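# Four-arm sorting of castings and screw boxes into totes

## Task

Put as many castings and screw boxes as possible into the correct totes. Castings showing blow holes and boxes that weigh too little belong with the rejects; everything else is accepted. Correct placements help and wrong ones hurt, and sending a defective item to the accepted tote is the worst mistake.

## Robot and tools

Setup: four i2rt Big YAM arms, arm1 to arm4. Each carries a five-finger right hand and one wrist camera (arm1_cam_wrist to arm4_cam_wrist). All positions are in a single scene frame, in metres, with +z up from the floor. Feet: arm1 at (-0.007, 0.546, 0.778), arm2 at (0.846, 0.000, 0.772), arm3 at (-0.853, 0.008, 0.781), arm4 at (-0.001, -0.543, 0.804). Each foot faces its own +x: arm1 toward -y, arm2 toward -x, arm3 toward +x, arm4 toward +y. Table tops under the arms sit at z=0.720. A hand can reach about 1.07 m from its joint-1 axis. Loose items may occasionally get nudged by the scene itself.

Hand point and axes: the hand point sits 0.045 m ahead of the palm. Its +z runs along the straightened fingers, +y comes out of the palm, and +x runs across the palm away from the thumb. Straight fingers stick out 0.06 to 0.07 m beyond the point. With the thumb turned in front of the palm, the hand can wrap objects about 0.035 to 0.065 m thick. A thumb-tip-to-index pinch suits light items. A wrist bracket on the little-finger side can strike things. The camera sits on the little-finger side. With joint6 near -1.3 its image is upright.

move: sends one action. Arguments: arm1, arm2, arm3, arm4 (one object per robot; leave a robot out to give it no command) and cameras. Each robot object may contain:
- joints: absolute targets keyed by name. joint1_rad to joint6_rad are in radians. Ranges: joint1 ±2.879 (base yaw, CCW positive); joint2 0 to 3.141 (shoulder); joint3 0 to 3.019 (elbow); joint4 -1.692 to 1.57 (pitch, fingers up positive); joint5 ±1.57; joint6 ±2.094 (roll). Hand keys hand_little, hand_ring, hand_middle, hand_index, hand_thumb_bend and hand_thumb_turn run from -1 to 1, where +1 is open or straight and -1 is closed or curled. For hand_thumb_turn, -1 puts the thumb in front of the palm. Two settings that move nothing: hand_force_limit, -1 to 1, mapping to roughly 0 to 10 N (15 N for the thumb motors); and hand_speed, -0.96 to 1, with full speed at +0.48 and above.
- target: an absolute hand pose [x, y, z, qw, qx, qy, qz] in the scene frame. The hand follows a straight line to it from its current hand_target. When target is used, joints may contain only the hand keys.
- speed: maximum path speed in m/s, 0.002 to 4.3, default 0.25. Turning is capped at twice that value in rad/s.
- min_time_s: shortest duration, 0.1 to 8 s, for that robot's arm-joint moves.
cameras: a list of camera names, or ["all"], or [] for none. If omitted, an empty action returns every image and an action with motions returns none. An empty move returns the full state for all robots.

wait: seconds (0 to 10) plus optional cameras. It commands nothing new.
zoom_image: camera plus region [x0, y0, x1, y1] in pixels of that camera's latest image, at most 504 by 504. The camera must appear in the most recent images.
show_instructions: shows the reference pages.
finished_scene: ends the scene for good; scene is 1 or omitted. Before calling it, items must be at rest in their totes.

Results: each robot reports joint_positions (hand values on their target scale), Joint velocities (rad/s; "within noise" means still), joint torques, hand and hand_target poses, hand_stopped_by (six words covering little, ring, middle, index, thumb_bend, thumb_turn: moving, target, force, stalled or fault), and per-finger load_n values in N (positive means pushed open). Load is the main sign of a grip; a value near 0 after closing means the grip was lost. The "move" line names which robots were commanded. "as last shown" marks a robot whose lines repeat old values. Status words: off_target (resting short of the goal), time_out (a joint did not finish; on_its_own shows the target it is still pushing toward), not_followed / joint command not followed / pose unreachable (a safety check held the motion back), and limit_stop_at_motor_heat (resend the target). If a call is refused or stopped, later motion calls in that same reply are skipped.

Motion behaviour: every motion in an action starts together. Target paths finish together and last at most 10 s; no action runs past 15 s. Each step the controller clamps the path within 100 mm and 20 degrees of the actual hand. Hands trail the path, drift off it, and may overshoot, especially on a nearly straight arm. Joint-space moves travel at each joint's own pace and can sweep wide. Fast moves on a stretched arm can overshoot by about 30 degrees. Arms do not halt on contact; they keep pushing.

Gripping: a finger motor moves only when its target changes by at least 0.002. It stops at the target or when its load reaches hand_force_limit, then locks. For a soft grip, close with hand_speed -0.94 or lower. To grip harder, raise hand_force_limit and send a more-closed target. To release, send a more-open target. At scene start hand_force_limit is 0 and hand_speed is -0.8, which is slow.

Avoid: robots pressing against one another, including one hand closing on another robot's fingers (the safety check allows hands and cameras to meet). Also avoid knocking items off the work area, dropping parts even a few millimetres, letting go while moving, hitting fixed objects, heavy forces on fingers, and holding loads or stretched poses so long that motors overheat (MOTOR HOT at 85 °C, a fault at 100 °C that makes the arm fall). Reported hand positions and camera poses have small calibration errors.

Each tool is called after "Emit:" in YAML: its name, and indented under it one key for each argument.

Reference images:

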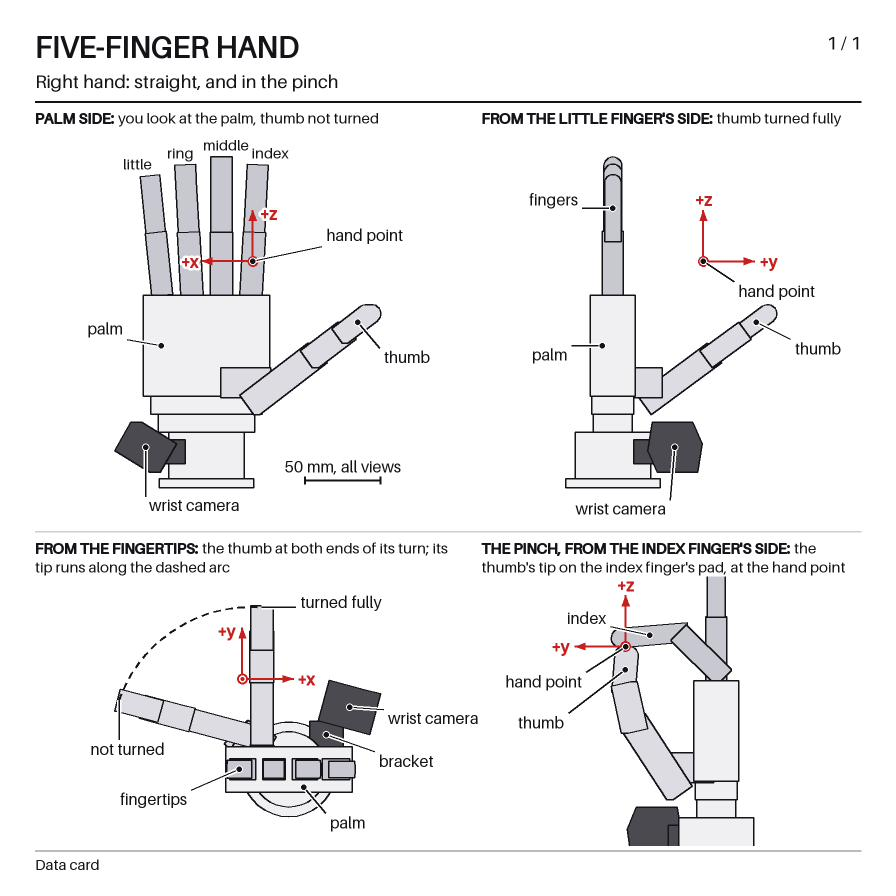

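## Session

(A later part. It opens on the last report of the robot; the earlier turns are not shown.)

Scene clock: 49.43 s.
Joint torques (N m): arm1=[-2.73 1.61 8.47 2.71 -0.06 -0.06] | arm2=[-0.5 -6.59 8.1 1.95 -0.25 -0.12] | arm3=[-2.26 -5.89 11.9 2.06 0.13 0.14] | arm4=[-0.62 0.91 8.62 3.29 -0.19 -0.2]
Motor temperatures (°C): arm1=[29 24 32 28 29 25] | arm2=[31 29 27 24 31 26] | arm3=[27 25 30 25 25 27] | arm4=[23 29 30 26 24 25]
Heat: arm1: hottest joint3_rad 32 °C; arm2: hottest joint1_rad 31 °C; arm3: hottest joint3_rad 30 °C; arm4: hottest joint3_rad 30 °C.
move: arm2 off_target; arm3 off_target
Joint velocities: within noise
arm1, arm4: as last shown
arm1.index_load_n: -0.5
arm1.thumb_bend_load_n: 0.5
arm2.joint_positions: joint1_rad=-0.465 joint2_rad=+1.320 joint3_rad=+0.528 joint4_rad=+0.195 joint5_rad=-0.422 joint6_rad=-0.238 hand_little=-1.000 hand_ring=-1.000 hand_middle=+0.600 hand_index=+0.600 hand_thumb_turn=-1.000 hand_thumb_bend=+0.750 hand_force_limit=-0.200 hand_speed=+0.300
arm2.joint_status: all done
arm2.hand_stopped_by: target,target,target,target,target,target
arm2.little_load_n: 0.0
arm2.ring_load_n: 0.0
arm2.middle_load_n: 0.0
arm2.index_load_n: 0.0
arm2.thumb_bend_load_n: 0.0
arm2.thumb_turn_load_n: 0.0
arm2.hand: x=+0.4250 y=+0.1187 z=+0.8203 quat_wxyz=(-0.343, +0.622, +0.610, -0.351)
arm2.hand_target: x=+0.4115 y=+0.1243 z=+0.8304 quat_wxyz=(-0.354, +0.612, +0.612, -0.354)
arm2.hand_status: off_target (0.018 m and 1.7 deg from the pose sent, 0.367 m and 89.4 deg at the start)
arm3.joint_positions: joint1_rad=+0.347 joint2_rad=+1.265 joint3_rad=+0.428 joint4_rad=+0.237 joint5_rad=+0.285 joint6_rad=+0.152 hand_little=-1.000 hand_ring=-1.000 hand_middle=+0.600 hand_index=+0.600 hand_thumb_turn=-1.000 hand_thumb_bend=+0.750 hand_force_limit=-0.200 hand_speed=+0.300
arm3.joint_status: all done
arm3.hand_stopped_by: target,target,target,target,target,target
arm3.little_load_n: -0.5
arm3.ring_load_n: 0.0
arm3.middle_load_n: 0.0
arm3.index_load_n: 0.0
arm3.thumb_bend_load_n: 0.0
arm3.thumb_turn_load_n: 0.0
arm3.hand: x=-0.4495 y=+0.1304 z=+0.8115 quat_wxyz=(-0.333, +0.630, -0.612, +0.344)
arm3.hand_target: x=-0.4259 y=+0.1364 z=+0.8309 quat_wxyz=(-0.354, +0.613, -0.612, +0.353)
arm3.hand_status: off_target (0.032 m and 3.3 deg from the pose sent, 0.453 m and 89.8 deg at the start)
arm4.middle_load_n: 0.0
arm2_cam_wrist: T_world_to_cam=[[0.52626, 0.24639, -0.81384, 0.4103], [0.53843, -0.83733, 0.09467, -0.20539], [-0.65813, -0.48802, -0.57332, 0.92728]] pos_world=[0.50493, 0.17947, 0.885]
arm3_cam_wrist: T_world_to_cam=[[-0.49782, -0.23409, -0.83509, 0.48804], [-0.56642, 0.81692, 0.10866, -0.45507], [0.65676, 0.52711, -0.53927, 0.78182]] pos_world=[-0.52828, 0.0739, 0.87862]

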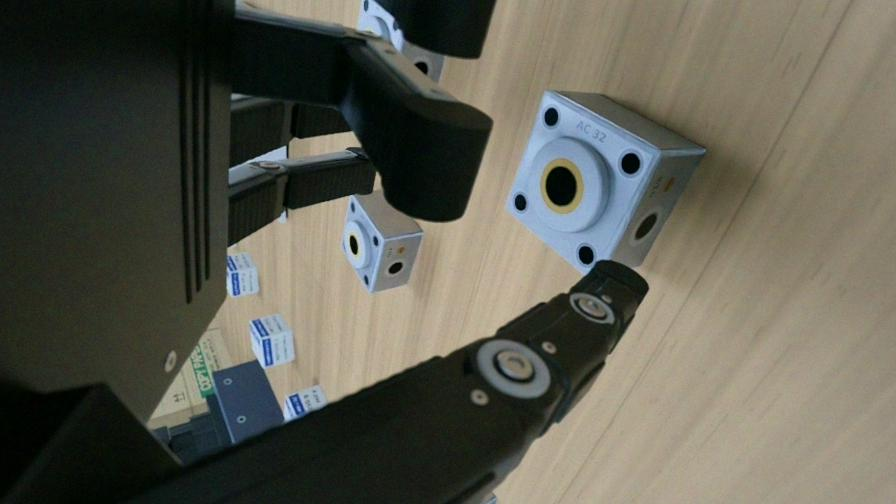

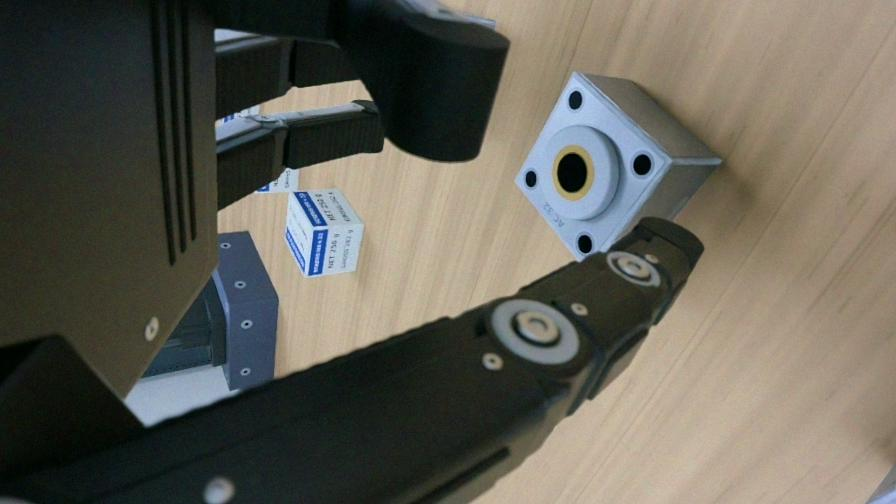

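Emit:
move:
  arm3: {"target": [-0.4226, 0.150, 0.745, 0.3181, -0.5509, 0.6683, -0.3859], "speed": 0.2, "joints": {"hand_speed": -0.86, "hand_force_limit": -0.2, "hand_index": 0.0, "hand_middle": 0.0, "hand_thumb_bend": 0.2}}
  arm2: {"target": [0.4175, 0.126, 0.759, 0.3536, -0.6124, -0.6124, 0.3536], "speed": 0.2, "joints": {"hand_speed": -0.86, "hand_force_limit": -0.2, "hand_index": 0.0, "hand_middle": 0.0, "hand_thumb_bend": 0.2}}
  cameras: ["arm2_cam_wrist", "arm3_cam_wrist"]

Scene clock: 52.73 s.
Joint torques (N m): arm1=[-2.67 1.55 8.47 2.7 -0.06 -0.06] | arm2=[-1.14 -7.88 4.25 2.44 -0.19 -0.09] | arm3=[-0.56 -7.82 7.69 1.37 0.09 0.16] | arm4=[-0.56 0.91 8.62 3.29 -0.19 -0.2]
Motor temperatures (°C): arm1=[29 24 33 28 29 25] | arm2=[31 29 28 24 31 26] | arm3=[27 25 30 25 25 27] | arm4=[23 29 30 26 24 25]
Heat: arm1: hottest joint3_rad 33 °C; arm2: hottest joint1_rad 31 °C; arm3: hottest joint3_rad 30 °C; arm4: hottest joint3_rad 30 °C.
move: arm2 off_target; arm3 off_target
Joint velocities: within noise
arm1.joint_positions: joint1_rad=-1.296 joint2_rad=+0.259 joint3_rad=+0.442 joint4_rad=-0.017 joint5_rad=+0.002 joint6_rad=-1.290 hand_little=+1.000 hand_ring=+1.000 hand_middle=+1.000 hand_index=+1.000 hand_thumb_turn=+1.000 hand_thumb_bend=+1.000 hand_force_limit=+0.000 hand_speed=-0.800
arm1.joint_status: not commanded
arm1.hand_stopped_by: target,target,target,target,target,target
arm1.little_load_n: 0.0
arm1.ring_load_n: 0.0
arm1.middle_load_n: 0.0
arm1.index_load_n: 0.0
arm1.thumb_bend_load_n: 0.0
arm1.thumb_turn_load_n: 0.0
arm1.hand: x=-0.3287 y=+0.5029 z=+1.1401 quat_wxyz=(+0.734, +0.002, -0.646, +0.211)
arm1.hand_target: x=-0.3261 y=+0.5050 z=+1.1531 quat_wxyz=(+0.746, +0.005, -0.632, +0.209)
arm1.hand_status: not commanded
arm2.joint_positions: joint1_rad=-0.466 joint2_rad=+1.537 joint3_rad=+0.488 joint4_rad=+0.471 joint5_rad=-0.432 joint6_rad=-0.247 hand_little=-1.000 hand_ring=-1.000 hand_middle=+0.174 hand_index=+0.161 hand_thumb_turn=-1.000 hand_thumb_bend=+0.526 hand_force_limit=-0.200 hand_speed=-0.860
arm2.joint_status: hand_middle off_target (ended at +0.174, target +0.000); hand_index off_target (ended at +0.161, target +0.000); hand_thumb_bend off_target (ended at +0.526, target +0.200); the others done
arm2.hand_stopped_by: target,target,force,force,force,target
arm2.little_load_n: 0.0
arm2.ring_load_n: 0.0
arm2.middle_load_n: 3.5
arm2.index_load_n: 5.0
arm2.thumb_bend_load_n: 5.5
arm2.thumb_turn_load_n: -1.0
arm2.hand: x=+0.4177 y=+0.1226 z=+0.7617 quat_wxyz=(-0.350, +0.614, +0.612, -0.355)
arm2.hand_target: x=+0.4176 y=+0.1259 z=+0.7591 quat_wxyz=(-0.353, +0.612, +0.612, -0.354)
arm2.hand_status: done (0.004 m and 0.4 deg from the pose sent, 0.062 m and 1.7 deg at the start)
arm3.joint_positions: joint1_rad=+0.451 joint2_rad=+1.594 joint3_rad=+0.434 joint4_rad=+0.521 joint5_rad=+0.549 joint6_rad=+0.340 hand_little=-1.000 hand_ring=-1.000 hand_middle=+0.162 hand_index=+0.148 hand_thumb_turn=-1.000 hand_thumb_bend=+0.521 hand_force_limit=-0.200 hand_speed=-0.860
arm3.joint_status: hand_middle off_target (ended at +0.162, target +0.000); hand_index off_target (ended at +0.148, target +0.000); hand_thumb_bend off_target (ended at +0.521, target +0.200); the others done
arm3.hand_stopped_by: target,target,force,force,force,target
arm3.little_load_n: 0.0
arm3.ring_load_n: 0.0
arm3.middle_load_n: 5.5
arm3.index_load_n: 4.0
arm3.thumb_bend_load_n: 6.0
arm3.thumb_turn_load_n: 0.0
arm3.hand: x=-0.4331 y=+0.1392 z=+0.7432 quat_wxyz=(-0.307, +0.555, -0.669, +0.388)
arm3.hand_target: x=-0.4231 y=+0.1498 z=+0.7453 quat_wxyz=(-0.318, +0.551, -0.668, +0.386)
arm3.hand_status: off_target (0.015 m and 1.4 deg from the pose sent, 0.074 m and 12.2 deg at the start)
arm4: as last shown
arm4.middle_load_n: -0.5
arm2_cam_wrist: T_world_to_cam=[[0.50739, 0.26129, -0.82115, 0.37712], [0.54985, -0.83188, 0.07505, -0.18314], [-0.66349, -0.48959, -0.56576, 0.88741]] pos_world=[0.49813, 0.18357, 0.82548]
arm3_cam_wrist: T_world_to_cam=[[-0.50383, -0.12608, -0.85455, 0.43801], [-0.38647, 0.91766, 0.09246, -0.36961], [0.77253, 0.37684, -0.51107, 0.77967]] pos_world=[-0.52447, 0.10059, 0.80694]

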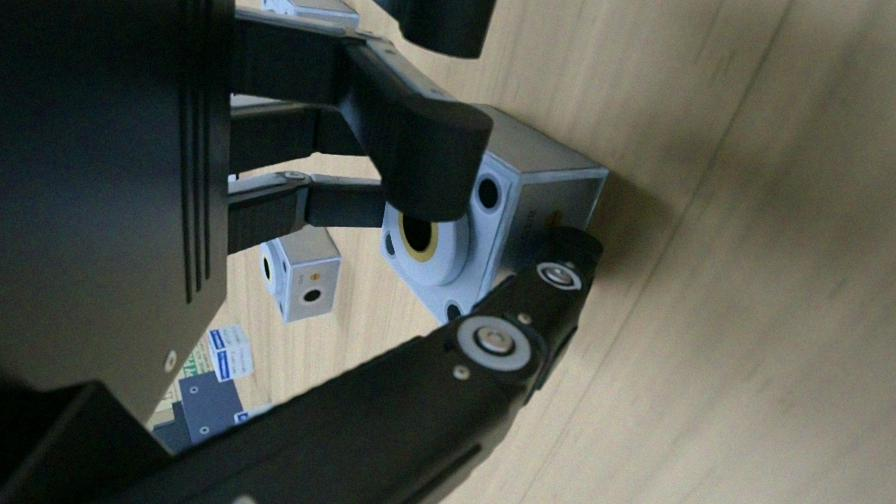

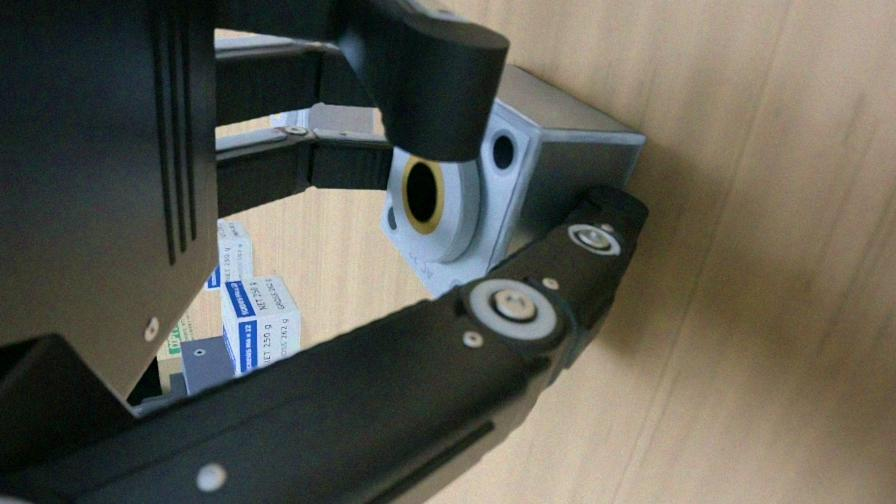

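Emit:
move:
  arm3: {"target": [-0.48, 0.42, 1.075, 0.4183, -0.418, -0.570, -0.570], "speed": 0.7}
  arm2: {"target": [0.597, 0.51, 0.90, 0.5, -0.866, 0, 0], "speed": 0.5}
  cameras: ["arm1_cam_wrist", "arm2_cam_wrist"]

Emit:
zoom_image:
  camera: "arm1_cam_wrist"
  region: [340, 220, 500, 350]

Scene clock: 56.30 s.
Joint torques (N m): arm1=[-2.73 1.55 8.47 2.71 -0.06 -0.06] | arm2=[-1.08 -10.11 10.02 1.74 0.45 0.09] | arm3=[-1.79 -11.28 14.65 0.68 -0.13 -0.26] | arm4=[-0.62 0.85 8.58 3.26 -0.19 -0.19]
Motor temperatures (°C): arm1=[29 24 33 28 29 25] | arm2=[30 29 28 24 31 26] | arm3=[27 25 30 25 25 27] | arm4=[23 29 31 26 24 25]
Heat: arm1: hottest joint3_rad 33 °C; arm2: hottest joint5_rad 31 °C; arm3: hottest joint3_rad 30 °C; arm4: hottest joint3_rad 31 °C.
move: arm2 off_target; arm3 off_target
Joint velocities: within noise
arm1, arm4: as last shown
arm2.joint_positions: joint1_rad=-1.016 joint2_rad=+1.444 joint3_rad=+0.858 joint4_rad=-0.054 joint5_rad=+0.440 joint6_rad=+0.281 hand_little=-1.000 hand_ring=-1.000 hand_middle=+0.175 hand_index=+0.161 hand_thumb_turn=-1.000 hand_thumb_bend=+0.526 hand_force_limit=-0.200 hand_speed=-0.860
arm2.joint_status: not commanded
arm2.hand_stopped_by: target,target,force,force,force,target
arm2.little_load_n: 0.0
arm2.ring_load_n: 0.0
arm2.middle_load_n: 3.0
arm2.index_load_n: 4.5
arm2.thumb_bend_load_n: 6.0
arm2.thumb_turn_load_n: -0.5
arm2.hand: x=+0.6053 y=+0.4917 z=+0.8786 quat_wxyz=(-0.484, +0.875, +0.012, +0.009)
arm2.hand_target: x=+0.5976 y=+0.5088 z=+0.9003 quat_wxyz=(-0.500, +0.866, +0.000, +0.000)
arm2.hand_status: off_target (0.029 m and 2.7 deg from the pose sent, 0.449 m and 90.1 deg at the start)
arm3.joint_positions: joint1_rad=+0.639 joint2_rad=+1.309 joint3_rad=+0.640 joint4_rad=+0.572 joint5_rad=-0.949 joint6_rad=-1.860 hand_little=-1.000 hand_ring=-1.000 hand_middle=+0.162 hand_index=+0.148 hand_thumb_turn=-1.000 hand_thumb_bend=+0.521 hand_force_limit=-0.200 hand_speed=-0.860
arm3.joint_status: not commanded
arm3.hand_stopped_by: target,target,force,force,force,target
arm3.little_load_n: 0.0
arm3.ring_load_n: 0.0
arm3.middle_load_n: 3.5
arm3.index_load_n: 4.5
arm3.thumb_bend_load_n: 6.5
arm3.thumb_turn_load_n: 0.5
arm3.hand: x=-0.4951 y=+0.4126 z=+1.0242 quat_wxyz=(-0.435, +0.454, +0.565, +0.534)
arm3.hand_target: x=-0.4829 y=+0.4176 z=+1.0750 quat_wxyz=(-0.418, +0.418, +0.570, +0.570)
arm3.hand_status: off_target (0.053 m and 6.2 deg from the pose sent, 0.437 m and 156.9 deg at the start)
arm4.middle_load_n: 0.0
arm4.thumb_bend_load_n: -0.5
arm1_cam_wrist: T_world_to_cam=[[-0.34234, 0.93957, -0.00351, -0.5734], [0.35041, 0.12421, -0.92832, 1.10709], [-0.87179, -0.31903, -0.37176, 0.41394]] pos_world=[-0.22336, 0.5333, 1.17961]
arm2_cam_wrist: T_world_to_cam=[[0.29498, -0.53216, -0.7936, 0.77597], [-0.82876, -0.55585, 0.06469, 0.71984], [-0.47555, 0.63862, -0.60499, 0.6247]] pos_world=[0.66476, 0.41411, 0.94718]

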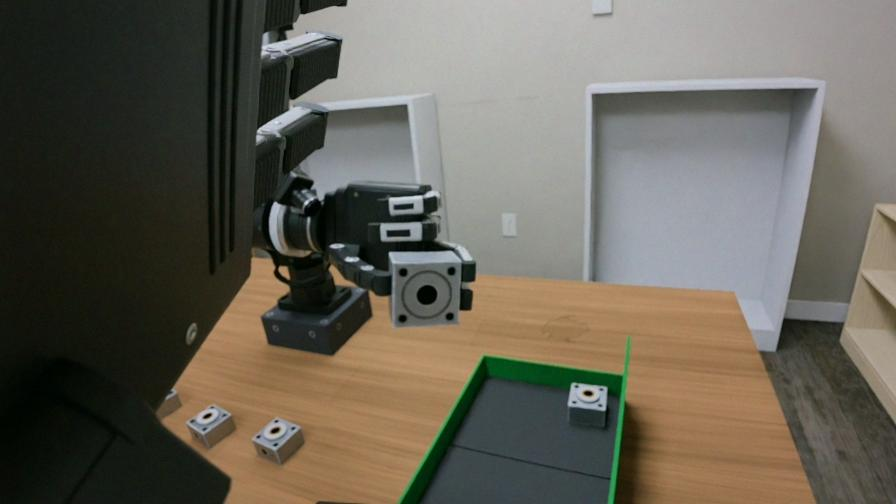

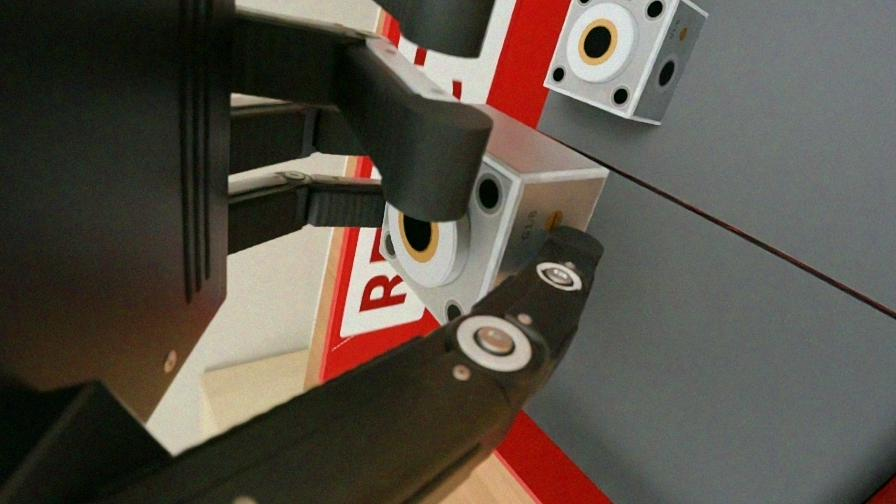

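Scaled by 3.150 from the camera's image (finer frame: 1280x720).

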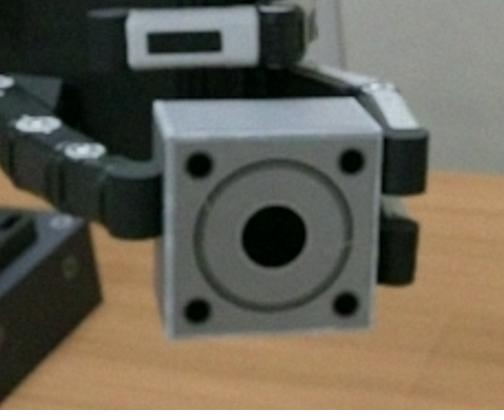

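Emit:
move:
  arm3: {"target": [-0.689, 0.52, 0.81, 0.5, -0.866, 0, 0], "speed": 0.7}
  arm2: {"target": [0.598, 0.526, 0.79, 0.5, -0.866, 0, 0], "speed": 0.1}

Emit:
move:
  arm3: {"target": [-0.689, 0.517, 0.757, 0.5, -0.866, 0, 0], "speed": 0.1}
  arm2: {"target": [0.598, 0.526, 0.773, 0.5, -0.866, 0, 0], "speed": 0.06}
  cameras: ["arm2_cam_wrist", "arm3_cam_wrist"]

Scene clock: 59.13 s.
Joint torques (N m): arm1=[-2.67 1.61 8.49 2.71 -0.06 -0.06] | arm2=[-1.55 -12.04 5.65 2.77 0.26 -0.02] | arm3=[-0.38 -12.75 11.48 1.61 -0.33 0.12] | arm4=[-0.67 0.91 8.64 3.3 -0.19 -0.19]
Motor temperatures (°C): arm1=[29 24 33 28 29 25] | arm2=[30 29 28 24 31 26] | arm3=[27 25 30 25 25 27] | arm4=[23 29 31 26 24 25]
Heat: arm1: hottest joint3_rad 33 °C; arm2: hottest joint5_rad 31 °C; arm3: hottest joint3_rad 30 °C; arm4: hottest joint3_rad 31 °C.
move: arm2 done; arm3 off_target
Joint velocities: within noise
arm1, arm4: as last shown
arm2.joint_positions: joint1_rad=-1.028 joint2_rad=+1.695 joint3_rad=+0.824 joint4_rad=+0.251 joint5_rad=+0.430 joint6_rad=+0.281 hand_little=-1.000 hand_ring=-1.000 hand_middle=+0.175 hand_index=+0.161 hand_thumb_turn=-1.000 hand_thumb_bend=+0.526 hand_force_limit=-0.200 hand_speed=-0.860
arm2.joint_status: not commanded
arm2.hand_stopped_by: target,target,force,force,force,target
arm2.little_load_n: 0.0
arm2.ring_load_n: 0.0
arm2.middle_load_n: 3.0
arm2.index_load_n: 4.5
arm2.thumb_bend_load_n: 6.5
arm2.thumb_turn_load_n: -0.5
arm2.hand: x=+0.5968 y=+0.5179 z=+0.7846 quat_wxyz=(-0.491, +0.871, +0.007, +0.004)
arm2.hand_target: x=+0.5981 y=+0.5258 z=+0.7900 quat_wxyz=(-0.500, +0.866, +0.000, +0.000)
arm2.hand_status: done (0.010 m and 1.5 deg from the pose sent, 0.095 m and 2.7 deg at the start)
arm3.joint_positions: joint1_rad=+1.093 joint2_rad=+1.620 joint3_rad=+0.715 joint4_rad=+0.252 joint5_rad=-0.410 joint6_rad=-0.273 hand_little=-1.000 hand_ring=-1.000 hand_middle=+0.162 hand_index=+0.148 hand_thumb_turn=-1.000 hand_thumb_bend=+0.521 hand_force_limit=-0.200 hand_speed=-0.860
arm3.joint_status: not commanded
arm3.hand_stopped_by: target,target,force,force,force,target
arm3.little_load_n: 0.0
arm3.ring_load_n: 0.0
arm3.middle_load_n: 4.5
arm3.index_load_n: 4.0
arm3.thumb_bend_load_n: 7.0
arm3.thumb_turn_load_n: 0.0
arm3.hand: x=-0.6970 y=+0.4912 z=+0.7858 quat_wxyz=(-0.473, +0.881, -0.005, -0.008)
arm3.hand_target: x=-0.6897 y=+0.5181 z=+0.8111 quat_wxyz=(-0.500, +0.866, +0.000, +0.000)
arm3.hand_status: off_target (0.038 m and 3.8 deg from the pose sent, 0.308 m and 104.7 deg at the start)
arm4.thumb_bend_load_n: 0.0
pictures: none

Scene clock: 60.23 s.
Joint torques (N m): arm1=[-2.73 1.55 8.47 2.71 -0.06 -0.07] | arm2=[-1.38 -10.87 5.34 2.78 0.26 -0.02] | arm3=[-1.55 -11.4 8.38 1.81 -0.2 0.15] | arm4=[-0.67 0.79 8.62 3.28 -0.2 -0.2]
Motor temperatures (°C): arm1=[29 24 33 28 29 25] | arm2=[30 29 28 24 31 26] | arm3=[27 25 30 25 25 27] | arm4=[23 29 31 26 24 25]
Heat: arm1: hottest joint3_rad 33 °C; arm2: hottest joint5_rad 31 °C; arm3: hottest joint3_rad 30 °C; arm4: hottest joint3_rad 31 °C.
move: arm2 done; arm3 off_target
Joint velocities: within noise
arm1, arm4: as last shown
arm2.joint_positions: joint1_rad=-1.029 joint2_rad=+1.719 joint3_rad=+0.816 joint4_rad=+0.301 joint5_rad=+0.430 joint6_rad=+0.281 hand_little=-1.000 hand_ring=-1.000 hand_middle=+0.175 hand_index=+0.161 hand_thumb_turn=-1.000 hand_thumb_bend=+0.526 hand_force_limit=-0.200 hand_speed=-0.860
arm2.joint_status: not commanded
arm2.hand_stopped_by: target,target,force,force,force,target
arm2.little_load_n: 0.0
arm2.ring_load_n: 0.0
arm2.middle_load_n: 3.0
arm2.index_load_n: 3.5
arm2.thumb_bend_load_n: 6.5
arm2.thumb_turn_load_n: -1.5
arm2.hand: x=+0.5957 y=+0.5208 z=+0.7776 quat_wxyz=(-0.497, +0.867, +0.004, +0.000)
arm2.hand_target: x=+0.5981 y=+0.5259 z=+0.7731 quat_wxyz=(-0.500, +0.866, +0.000, +0.000)
arm2.hand_status: done (0.007 m and 0.6 deg from the pose sent, 0.014 m and 1.5 deg at the start)
arm3.joint_positions: joint1_rad=+1.093 joint2_rad=+1.731 joint3_rad=+0.715 joint4_rad=+0.416 joint5_rad=-0.415 joint6_rad=-0.267 hand_little=-1.000 hand_ring=-1.000 hand_middle=+0.162 hand_index=+0.148 hand_thumb_turn=-1.000 hand_thumb_bend=+0.521 hand_force_limit=-0.200 hand_speed=-0.860
arm3.joint_status: not commanded
arm3.hand_stopped_by: target,target,force,force,force,target
arm3.little_load_n: 0.0
arm3.ring_load_n: 0.0
arm3.middle_load_n: 3.0
arm3.index_load_n: 4.0
arm3.thumb_bend_load_n: 7.0
arm3.thumb_turn_load_n: 0.5
arm3.hand: x=-0.6904 y=+0.5064 z=+0.7588 quat_wxyz=(-0.494, +0.870, -0.001, -0.001)
arm3.hand_target: x=-0.6891 y=+0.5167 z=+0.7572 quat_wxyz=(-0.500, +0.866, +0.000, +0.000)
arm3.hand_status: off_target (0.011 m and 0.8 deg from the pose sent, 0.040 m and 3.8 deg at the start)
arm4.ring_load_n: -0.5
arm2_cam_wrist: T_world_to_cam=[[0.2733, -0.50871, -0.81641, 0.73253], [-0.82942, -0.55449, 0.06785, 0.73181], [-0.48721, 0.6586, -0.57347, 0.51251]] pos_world=[0.65647, 0.44088, 0.8423]
arm3_cam_wrist: T_world_to_cam=[[0.2021, -0.4716, -0.85834, 1.03331], [-0.82223, -0.55785, 0.11291, -0.37654], [-0.53207, 0.68293, -0.5005, -0.21566]] pos_world=[-0.63318, 0.42455, 0.82151]

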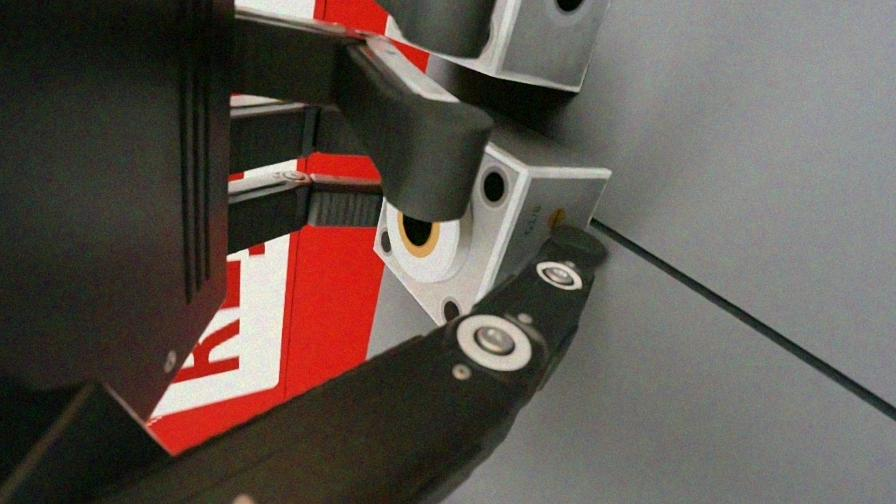

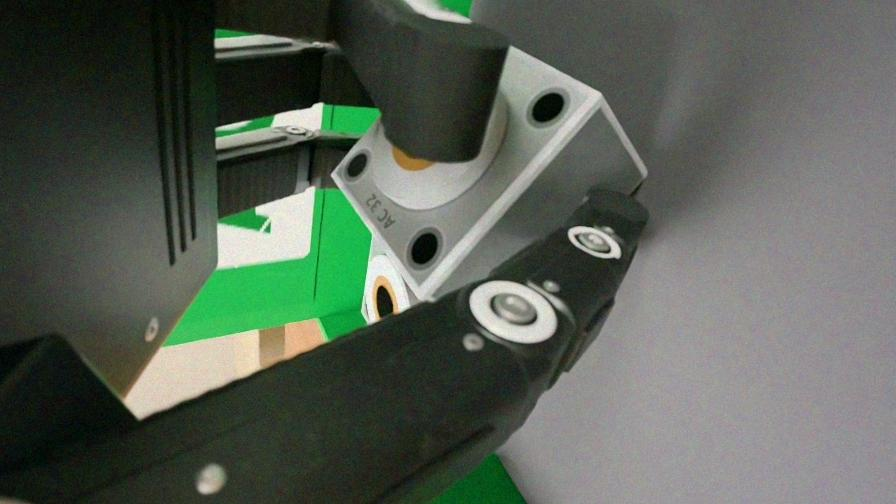

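Emit:
move:
  arm3: {"joints": {"hand_speed": -0.5, "hand_index": 0.35, "hand_middle": 0.35, "hand_thumb_bend": 0.78}}
  arm2: {"joints": {"hand_speed": -0.5, "hand_index": 0.36, "hand_middle": 0.36, "hand_thumb_bend": 0.78}}

Emit:
move:
  arm3: {"target": [-0.66, 0.47, 0.87, 0.5, -0.866, 0, 0], "speed": 0.3}
  arm2: {"target": [0.56, 0.44, 0.87, 0.5, -0.866, 0, 0], "speed": 0.3}
  cameras: ["arm1_cam_wrist", "arm2_cam_wrist", "arm3_cam_wrist"]

Scene clock: 61.27 s.
Joint torques (N m): arm1=[-2.67 1.55 8.47 2.7 -0.06 -0.06] | arm2=[-1.38 -11.22 5.31 2.52 0.27 -0.01] | arm3=[-0.73 -12.34 8.25 1.89 -0.24 0.1] | arm4=[-0.62 0.97 8.59 3.32 -0.19 -0.2]
Motor temperatures (°C): arm1=[29 24 34 28 29 25] | arm2=[30 29 28 24 31 26] | arm3=[27 25 30 25 25 27] | arm4=[23 29 32 26 24 25]
Heat: arm1: hottest joint3_rad 34 °C; arm2: hottest joint5_rad 31 °C; arm3: hottest joint3_rad 30 °C; arm4: hottest joint3_rad 32 °C.
move: arm2 done; arm3 done
Joint velocities: within noise
arm1, arm4: as last shown
arm1.thumb_bend_load_n: 0.5
arm2.joint_positions: joint1_rad=-1.029 joint2_rad=+1.724 joint3_rad=+0.816 joint4_rad=+0.307 joint5_rad=+0.430 joint6_rad=+0.281 hand_little=-1.000 hand_ring=-1.000 hand_middle=+0.360 hand_index=+0.360 hand_thumb_turn=-1.000 hand_thumb_bend=+0.780 hand_force_limit=-0.200 hand_speed=-0.500
arm2.joint_status: all done
arm2.hand_stopped_by: target,target,target,target,target,target
arm2.little_load_n: 0.0
arm2.ring_load_n: 0.0
arm2.middle_load_n: 0.0
arm2.index_load_n: 0.0
arm2.thumb_bend_load_n: 0.5
arm2.thumb_turn_load_n: 0.0
arm2.hand: x=+0.5955 y=+0.5213 z=+0.7759 quat_wxyz=(-0.498, +0.867, +0.004, +0.000)
arm2.hand_target: x=+0.5981 y=+0.5258 z=+0.7730 quat_wxyz=(-0.500, +0.866, +0.000, +0.000)
arm2.hand_status: not commanded
arm3.joint_positions: joint1_rad=+1.093 joint2_rad=+1.741 joint3_rad=+0.715 joint4_rad=+0.419 joint5_rad=-0.414 joint6_rad=-0.267 hand_little=-1.000 hand_ring=-1.000 hand_middle=+0.350 hand_index=+0.350 hand_thumb_turn=-1.000 hand_thumb_bend=+0.780 hand_force_limit=-0.200 hand_speed=-0.500
arm3.joint_status: all done
arm3.hand_stopped_by: target,target,target,target,target,target
arm3.little_load_n: 0.0
arm3.ring_load_n: 0.0
arm3.middle_load_n: 0.0
arm3.index_load_n: 0.0
arm3.thumb_bend_load_n: 0.0
arm3.thumb_turn_load_n: 0.0
arm3.hand: x=-0.6907 y=+0.5056 z=+0.7543 quat_wxyz=(-0.491, +0.871, -0.002, -0.002)
arm3.hand_target: x=-0.6891 y=+0.5167 z=+0.7572 quat_wxyz=(-0.500, +0.866, +0.000, +0.000)
arm3.hand_status: not commanded
arm4.ring_load_n: 0.0
pictures: none

Scene clock: 62.60 s.
Joint torques (N m): arm1=[-2.67 1.55 8.47 2.7 -0.06 -0.06] | arm2=[-0.97 -9.23 6.99 1.44 0.48 0.04] | arm3=[-2.08 -10.23 12.38 0.44 -0.43 -0.1] | arm4=[-0.62 0.79 8.61 3.25 -0.19 -0.2]
Motor temperatures (°C): arm1=[29 24 34 28 29 25] | arm2=[30 29 28 24 31 26] | arm3=[27 25 30 25 25 27] | arm4=[23 29 32 26 24 25]
Heat: arm1: hottest joint3_rad 34 °C; arm2: hottest joint5_rad 31 °C; arm3: hottest joint3_rad 30 °C; arm4: hottest joint3_rad 32 °C.
move: arm2 done; arm3 off_target
Joint velocities: within noise
arm1: as last shown
arm1.thumb_bend_load_n: 0.0
arm2.joint_positions: joint1_rad=-0.846 joint2_rad=+1.404 joint3_rad=+0.774 joint4_rad=-0.023 joint5_rad=+0.580 joint6_rad=+0.398 hand_little=-1.000 hand_ring=-1.000 hand_middle=+0.360 hand_index=+0.360 hand_thumb_turn=-1.000 hand_thumb_bend=+0.780 hand_force_limit=-0.200 hand_speed=-0.500
arm2.joint_status: not commanded
arm2.hand_stopped_by: target,target,target,target,target,target
arm2.little_load_n: 0.0
arm2.ring_load_n: 0.0
arm2.middle_load_n: 0.0
arm2.index_load_n: 0.0
arm2.thumb_bend_load_n: 0.0
arm2.thumb_turn_load_n: 0.0
arm2.hand: x=+0.5605 y=+0.4374 z=+0.8694 quat_wxyz=(-0.501, +0.866, +0.005, +0.000)
arm2.hand_target: x=+0.5600 y=+0.4400 z=+0.8699 quat_wxyz=(-0.500, +0.866, +0.000, +0.000)
arm2.hand_status: done (0.003 m and 0.6 deg from the pose sent, 0.129 m and 0.5 deg at the start)
arm3.joint_positions: joint1_rad=+0.985 joint2_rad=+1.418 joint3_rad=+0.716 joint4_rad=+0.058 joint5_rad=-0.508 joint6_rad=-0.321 hand_little=-1.000 hand_ring=-1.000 hand_middle=+0.350 hand_index=+0.350 hand_thumb_turn=-1.000 hand_thumb_bend=+0.780 hand_force_limit=-0.200 hand_speed=-0.500
arm3.joint_status: not commanded
arm3.hand_stopped_by: target,target,target,target,target,target
arm3.little_load_n: 0.0
arm3.ring_load_n: -0.5
arm3.middle_load_n: 0.0
arm3.index_load_n: 0.0
arm3.thumb_bend_load_n: 0.0
arm3.thumb_turn_load_n: 0.0
arm3.hand: x=-0.6721 y=+0.4571 z=+0.8549 quat_wxyz=(-0.490, +0.872, -0.008, -0.010)
arm3.hand_target: x=-0.6602 y=+0.4692 z=+0.8703 quat_wxyz=(-0.500, +0.866, +0.000, +0.000)
arm3.hand_status: off_target (0.023 m and 2.0 deg from the pose sent, 0.125 m and 1.2 deg at the start)
arm4.joint_positions: joint1_rad=-1.292 joint2_rad=+0.256 joint3_rad=+0.448 joint4_rad=-0.027 joint5_rad=+0.004 joint6_rad=-1.291 hand_little=+1.000 hand_ring=+1.000 hand_middle=+1.000 hand_index=+1.000 hand_thumb_turn=+1.000 hand_thumb_bend=+1.000 hand_force_limit=+0.000 hand_speed=-0.800
arm4.joint_status: not commanded
arm4.hand_stopped_by: target,target,target,target,target,target
arm4.little_load_n: 0.0
arm4.ring_load_n: 0.0
arm4.middle_load_n: 0.0
arm4.index_load_n: 0.0
arm4.thumb_bend_load_n: 0.0
arm4.thumb_turn_load_n: 0.0
arm4.hand: x=+0.3215 y=-0.5020 z=+1.1661 quat_wxyz=(-0.207, +0.648, +0.000, +0.733)
arm4.hand_target: x=+0.3204 y=-0.5046 z=+1.1767 quat_wxyz=(-0.205, +0.635, +0.002, +0.745)
arm4.hand_status: not commanded
arm1_cam_wrist: T_world_to_cam=[[-0.34234, 0.93957, -0.00351, -0.5734], [0.35041, 0.12421, -0.92832, 1.10709], [-0.87179, -0.31903, -0.37176, 0.41394]] pos_world=[-0.22336, 0.5333, 1.17961]
arm2_cam_wrist: T_world_to_cam=[[0.27469, -0.50235, -0.81987, 0.77414], [-0.82887, -0.5559, 0.0629, 0.65472], [-0.48736, 0.66228, -0.56909, 0.5976]] pos_world=[0.62127, 0.35707, 0.93359]
arm3_cam_wrist: T_world_to_cam=[[0.18047, -0.4802, -0.8584, 1.07826], [-0.8211, -0.55402, 0.1373, -0.42165], [-0.5415, 0.68005, -0.49427, -0.13452]] pos_world=[-0.61365, 0.37565, 0.91698]

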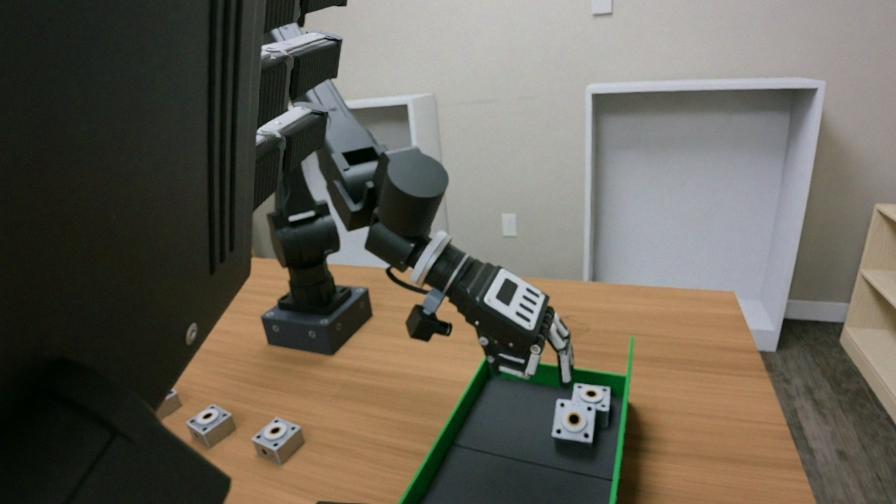

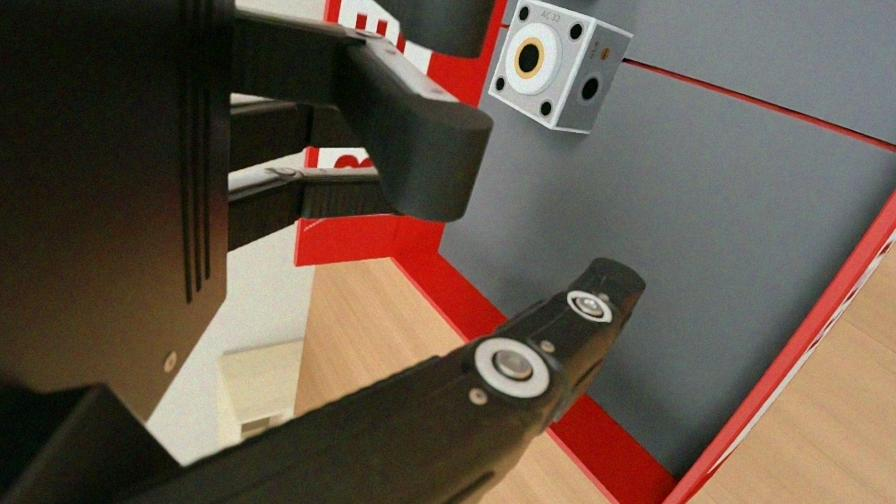

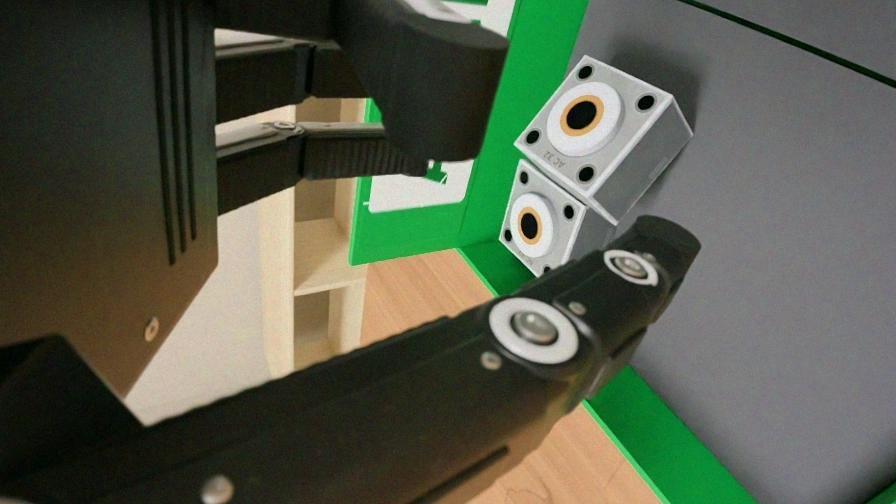

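Emit:
move:
  arm3: {"target": [-0.30, 0.148, 0.83, 0.3536, -0.6124, 0.6124, -0.3536], "speed": 0.5, "joints": {"hand_speed": 0.3, "hand_index": 0.6, "hand_middle": 0.6, "hand_thumb_bend": 0.75}}
  arm2: {"target": [0.535, 0.005, 0.83, 0.3536, -0.6124, -0.6124, 0.3536], "speed": 0.5, "joints": {"hand_speed": 0.3, "hand_index": 0.6, "hand_middle": 0.6, "hand_thumb_bend": 0.75}}
  cameras: ["arm2_cam_wrist", "arm3_cam_wrist"]

Scene clock: 65.50 s.
Joint torques (N m): arm1=[-2.67 1.61 8.47 2.7 -0.06 -0.06] | arm2=[-0.32 -1.26 7.21 1.87 0.07 -0.11] | arm3=[-1.79 -11.46 11.92 1.59 0.1 0.11] | arm4=[-0.62 0.91 8.62 3.29 -0.19 -0.2]
Motor temperatures (°C): arm1=[29 24 34 28 29 25] | arm2=[30 29 28 24 31 26] | arm3=[27 25 30 25 25 27] | arm4=[23 29 32 26 24 25]
Heat: arm1: hottest joint3_rad 34 °C; arm2: hottest joint5_rad 31 °C; arm3: hottest joint3_rad 30 °C; arm4: hottest joint3_rad 32 °C.
move: arm2 done; arm3 off_target
Joint velocities: within noise
arm1, arm4: as last shown
arm2.joint_positions: joint1_rad=-0.193 joint2_rad=+0.697 joint3_rad=+0.204 joint4_rad=-0.034 joint5_rad=-0.193 joint6_rad=-0.089 hand_little=-1.000 hand_ring=-1.000 hand_middle=+0.600 hand_index=+0.600 hand_thumb_turn=-1.000 hand_thumb_bend=+0.750 hand_force_limit=-0.200 hand_speed=+0.300
arm2.joint_status: all done
arm2.hand_stopped_by: target,target,target,target,target,target
arm2.little_load_n: 0.0
arm2.ring_load_n: 0.0
arm2.middle_load_n: 0.0
arm2.index_load_n: -0.5
arm2.thumb_bend_load_n: 0.0
arm2.thumb_turn_load_n: 0.0
arm2.hand: x=+0.5352 y=+0.0055 z=+0.8299 quat_wxyz=(-0.353, +0.616, +0.608, -0.355)
arm2.hand_target: x=+0.5350 y=+0.0050 z=+0.8300 quat_wxyz=(-0.354, +0.612, +0.612, -0.354)
arm2.hand_status: done (0.001 m and 0.6 deg from the pose sent, 0.435 m and 89.5 deg at the start)
arm3.joint_positions: joint1_rad=+0.275 joint2_rad=+1.573 joint3_rad=+0.752 joint4_rad=+0.241 joint5_rad=+0.226 joint6_rad=+0.115 hand_little=-1.000 hand_ring=-1.000 hand_middle=+0.600 hand_index=+0.600 hand_thumb_turn=-1.000 hand_thumb_bend=+0.750 hand_force_limit=-0.200 hand_speed=+0.300
arm3.joint_status: all done
arm3.hand_stopped_by: target,target,target,target,target,target
arm3.little_load_n: 0.0
arm3.ring_load_n: 0.0
arm3.middle_load_n: 0.0
arm3.index_load_n: 0.0
arm3.thumb_bend_load_n: 0.0
arm3.thumb_turn_load_n: 0.0
arm3.hand: x=-0.3228 y=+0.1434 z=+0.8152 quat_wxyz=(-0.337, +0.627, -0.612, +0.345)
arm3.hand_target: x=-0.3013 y=+0.1477 z=+0.8308 quat_wxyz=(-0.354, +0.612, -0.612, +0.354)
arm3.hand_status: off_target (0.028 m and 2.7 deg from the pose sent, 0.484 m and 89.8 deg at the start)
arm2_cam_wrist: T_world_to_cam=[[0.50687, 0.25582, -0.82319, 0.40608], [0.5428, -0.83657, 0.07424, -0.34577], [-0.66967, -0.48446, -0.56289, 0.94747]] pos_world=[0.61635, 0.06586, 0.89327]
arm3_cam_wrist: T_world_to_cam=[[-0.4907, -0.22828, -0.84089, 0.56346], [-0.56565, 0.81752, 0.10816, -0.39375], [0.66276, 0.52872, -0.53029, 0.68812]] pos_world=[-0.40229, 0.08669, 0.88129]

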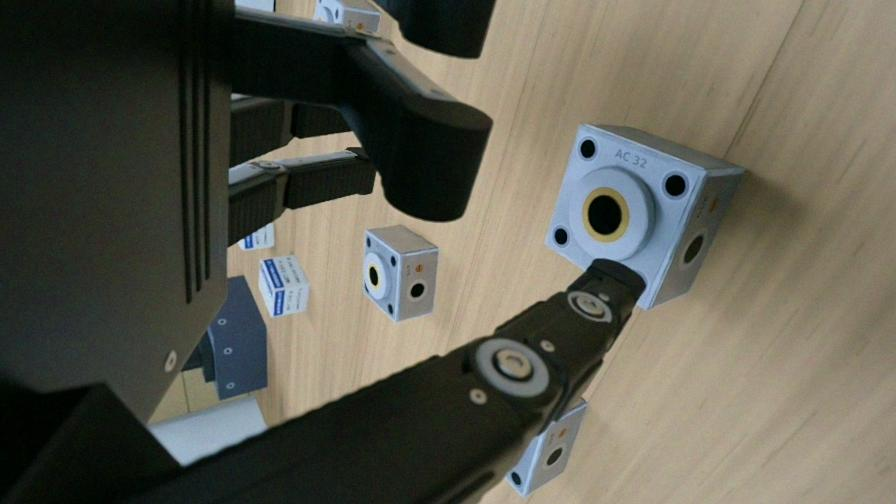

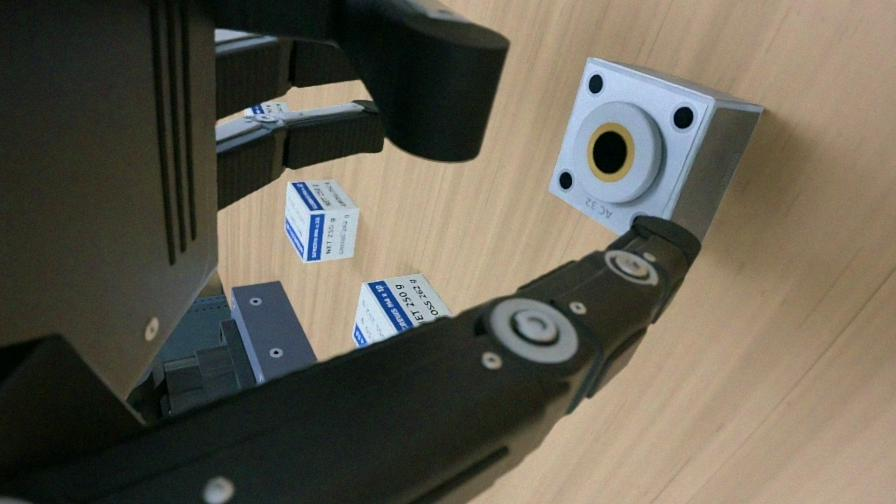

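Emit:
move:
  arm3: {"target": [-0.303, 0.1495, 0.745, 0.3687, -0.6385, 0.5851, -0.3379], "speed": 0.2, "joints": {"hand_speed": -0.86, "hand_force_limit": -0.2, "hand_index": 0.0, "hand_middle": 0.0, "hand_thumb_bend": 0.2}}
  arm2: {"target": [0.5409, 0.005, 0.761, 0.3379, -0.5851, -0.6385, 0.3687], "speed": 0.2, "joints": {"hand_speed": -0.86, "hand_force_limit": -0.2, "hand_index": 0.0, "hand_middle": 0.0, "hand_thumb_bend": 0.2}}
  cameras: ["arm2_cam_wrist", "arm3_cam_wrist"]

Scene clock: 70.50 s.
Joint torques (N m): arm1=[-2.67 1.61 8.49 2.7 -0.06 -0.06] | arm2=[-1.38 -1.96 4.53 2.61 -0.15 -0.1] | arm3=[-2.67 -13.1 6.6 1.94 -0.05 -0.11] | arm4=[-0.67 0.85 8.59 3.26 -0.19 -0.19]
Motor temperatures (°C): arm1=[29 24 34 28 29 25] | arm2=[30 29 28 24 31 26] | arm3=[27 25 30 25 25 27] | arm4=[23 29 32 26 24 25]
Heat: arm1: hottest joint3_rad 34 °C; arm2: hottest joint5_rad 31 °C; arm3: hottest joint3_rad 30 °C; arm4: hottest joint3_rad 32 °C.
move: arm2 off_target; arm3 off_target
Joint velocities: within noise
arm1, arm4: as last shown
arm1.ring_load_n: -0.5
arm2.joint_positions: joint1_rad=-0.243 joint2_rad=+1.067 joint3_rad=+0.094 joint4_rad=+0.422 joint5_rad=-0.319 joint6_rad=-0.169 hand_little=-1.000 hand_ring=-1.000 hand_middle=+0.173 hand_index=+0.160 hand_thumb_turn=-1.000 hand_thumb_bend=+0.526 hand_force_limit=-0.200 hand_speed=-0.860
arm2.joint_status: hand_middle off_target (ended at +0.173, target +0.000); hand_index off_target (ended at +0.160, target +0.000); hand_thumb_bend off_target (ended at +0.526, target +0.200); the others done
arm2.hand_stopped_by: target,target,force,force,force,target
arm2.little_load_n: 0.0
arm2.ring_load_n: 0.0
arm2.middle_load_n: 4.0
arm2.index_load_n: 4.5
arm2.thumb_bend_load_n: 5.5
arm2.thumb_turn_load_n: 0.0
arm2.hand: x=+0.5412 y=+0.0017 z=+0.7618 quat_wxyz=(-0.333, +0.586, +0.639, -0.370)
arm2.hand_target: x=+0.5410 y=+0.0049 z=+0.7610 quat_wxyz=(-0.338, +0.585, +0.639, -0.369)
arm2.hand_status: done (0.003 m and 0.6 deg from the pose sent, 0.069 m and 5.4 deg at the start)
arm3.joint_positions: joint1_rad=+0.259 joint2_rad=+1.797 joint3_rad=+0.747 joint4_rad=+0.509 joint5_rad=+0.133 joint6_rad=+0.083 hand_little=-1.000 hand_ring=-1.000 hand_middle=+0.160 hand_index=+0.148 hand_thumb_turn=-1.000 hand_thumb_bend=+0.522 hand_force_limit=-0.200 hand_speed=-0.860
arm3.joint_status: hand_middle off_target (ended at +0.160, target +0.000); hand_index off_target (ended at +0.148, target +0.000); hand_thumb_bend off_target (ended at +0.522, target +0.200); the others done
arm3.hand_stopped_by: target,target,force,force,force,target
arm3.little_load_n: 0.0
arm3.ring_load_n: 0.0
arm3.middle_load_n: 4.0
arm3.index_load_n: 5.5
arm3.thumb_bend_load_n: 7.5
arm3.thumb_turn_load_n: -1.5
arm3.hand: x=-0.3068 y=+0.1555 z=+0.7458 quat_wxyz=(-0.368, +0.640, -0.588, +0.331)
arm3.hand_target: x=-0.3031 y=+0.1495 z=+0.7451 quat_wxyz=(-0.368, +0.638, -0.585, +0.338)
arm3.hand_status: done (0.007 m and 0.9 deg from the pose sent, 0.073 m and 5.0 deg at the start)
arm4.thumb_turn_load_n: -0.5
arm2_cam_wrist: T_world_to_cam=[[0.48382, 0.3049, -0.82034, 0.35818], [0.6218, -0.77938, 0.07704, -0.39227], [-0.61586, -0.54736, -0.56666, 0.88523]] pos_world=[0.6158, 0.06961, 0.82568]
arm3_cam_wrist: T_world_to_cam=[[-0.44955, -0.2392, -0.86063, 0.54469], [-0.63072, 0.76726, 0.11621, -0.40523], [0.63253, 0.59506, -0.49579, 0.589]] pos_world=[-0.38328, 0.09072, 0.80789]

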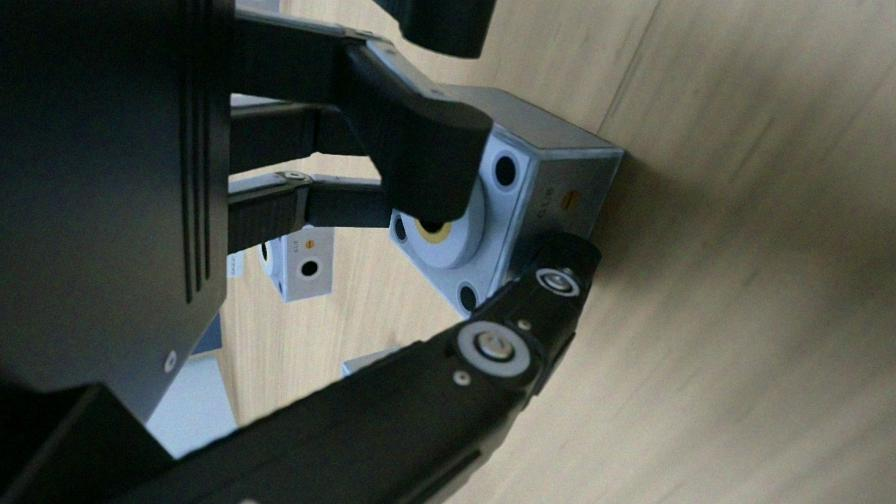

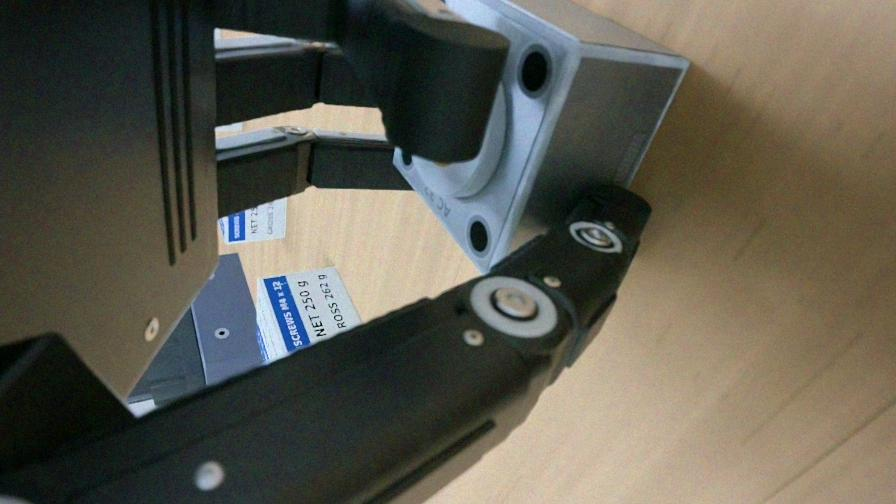

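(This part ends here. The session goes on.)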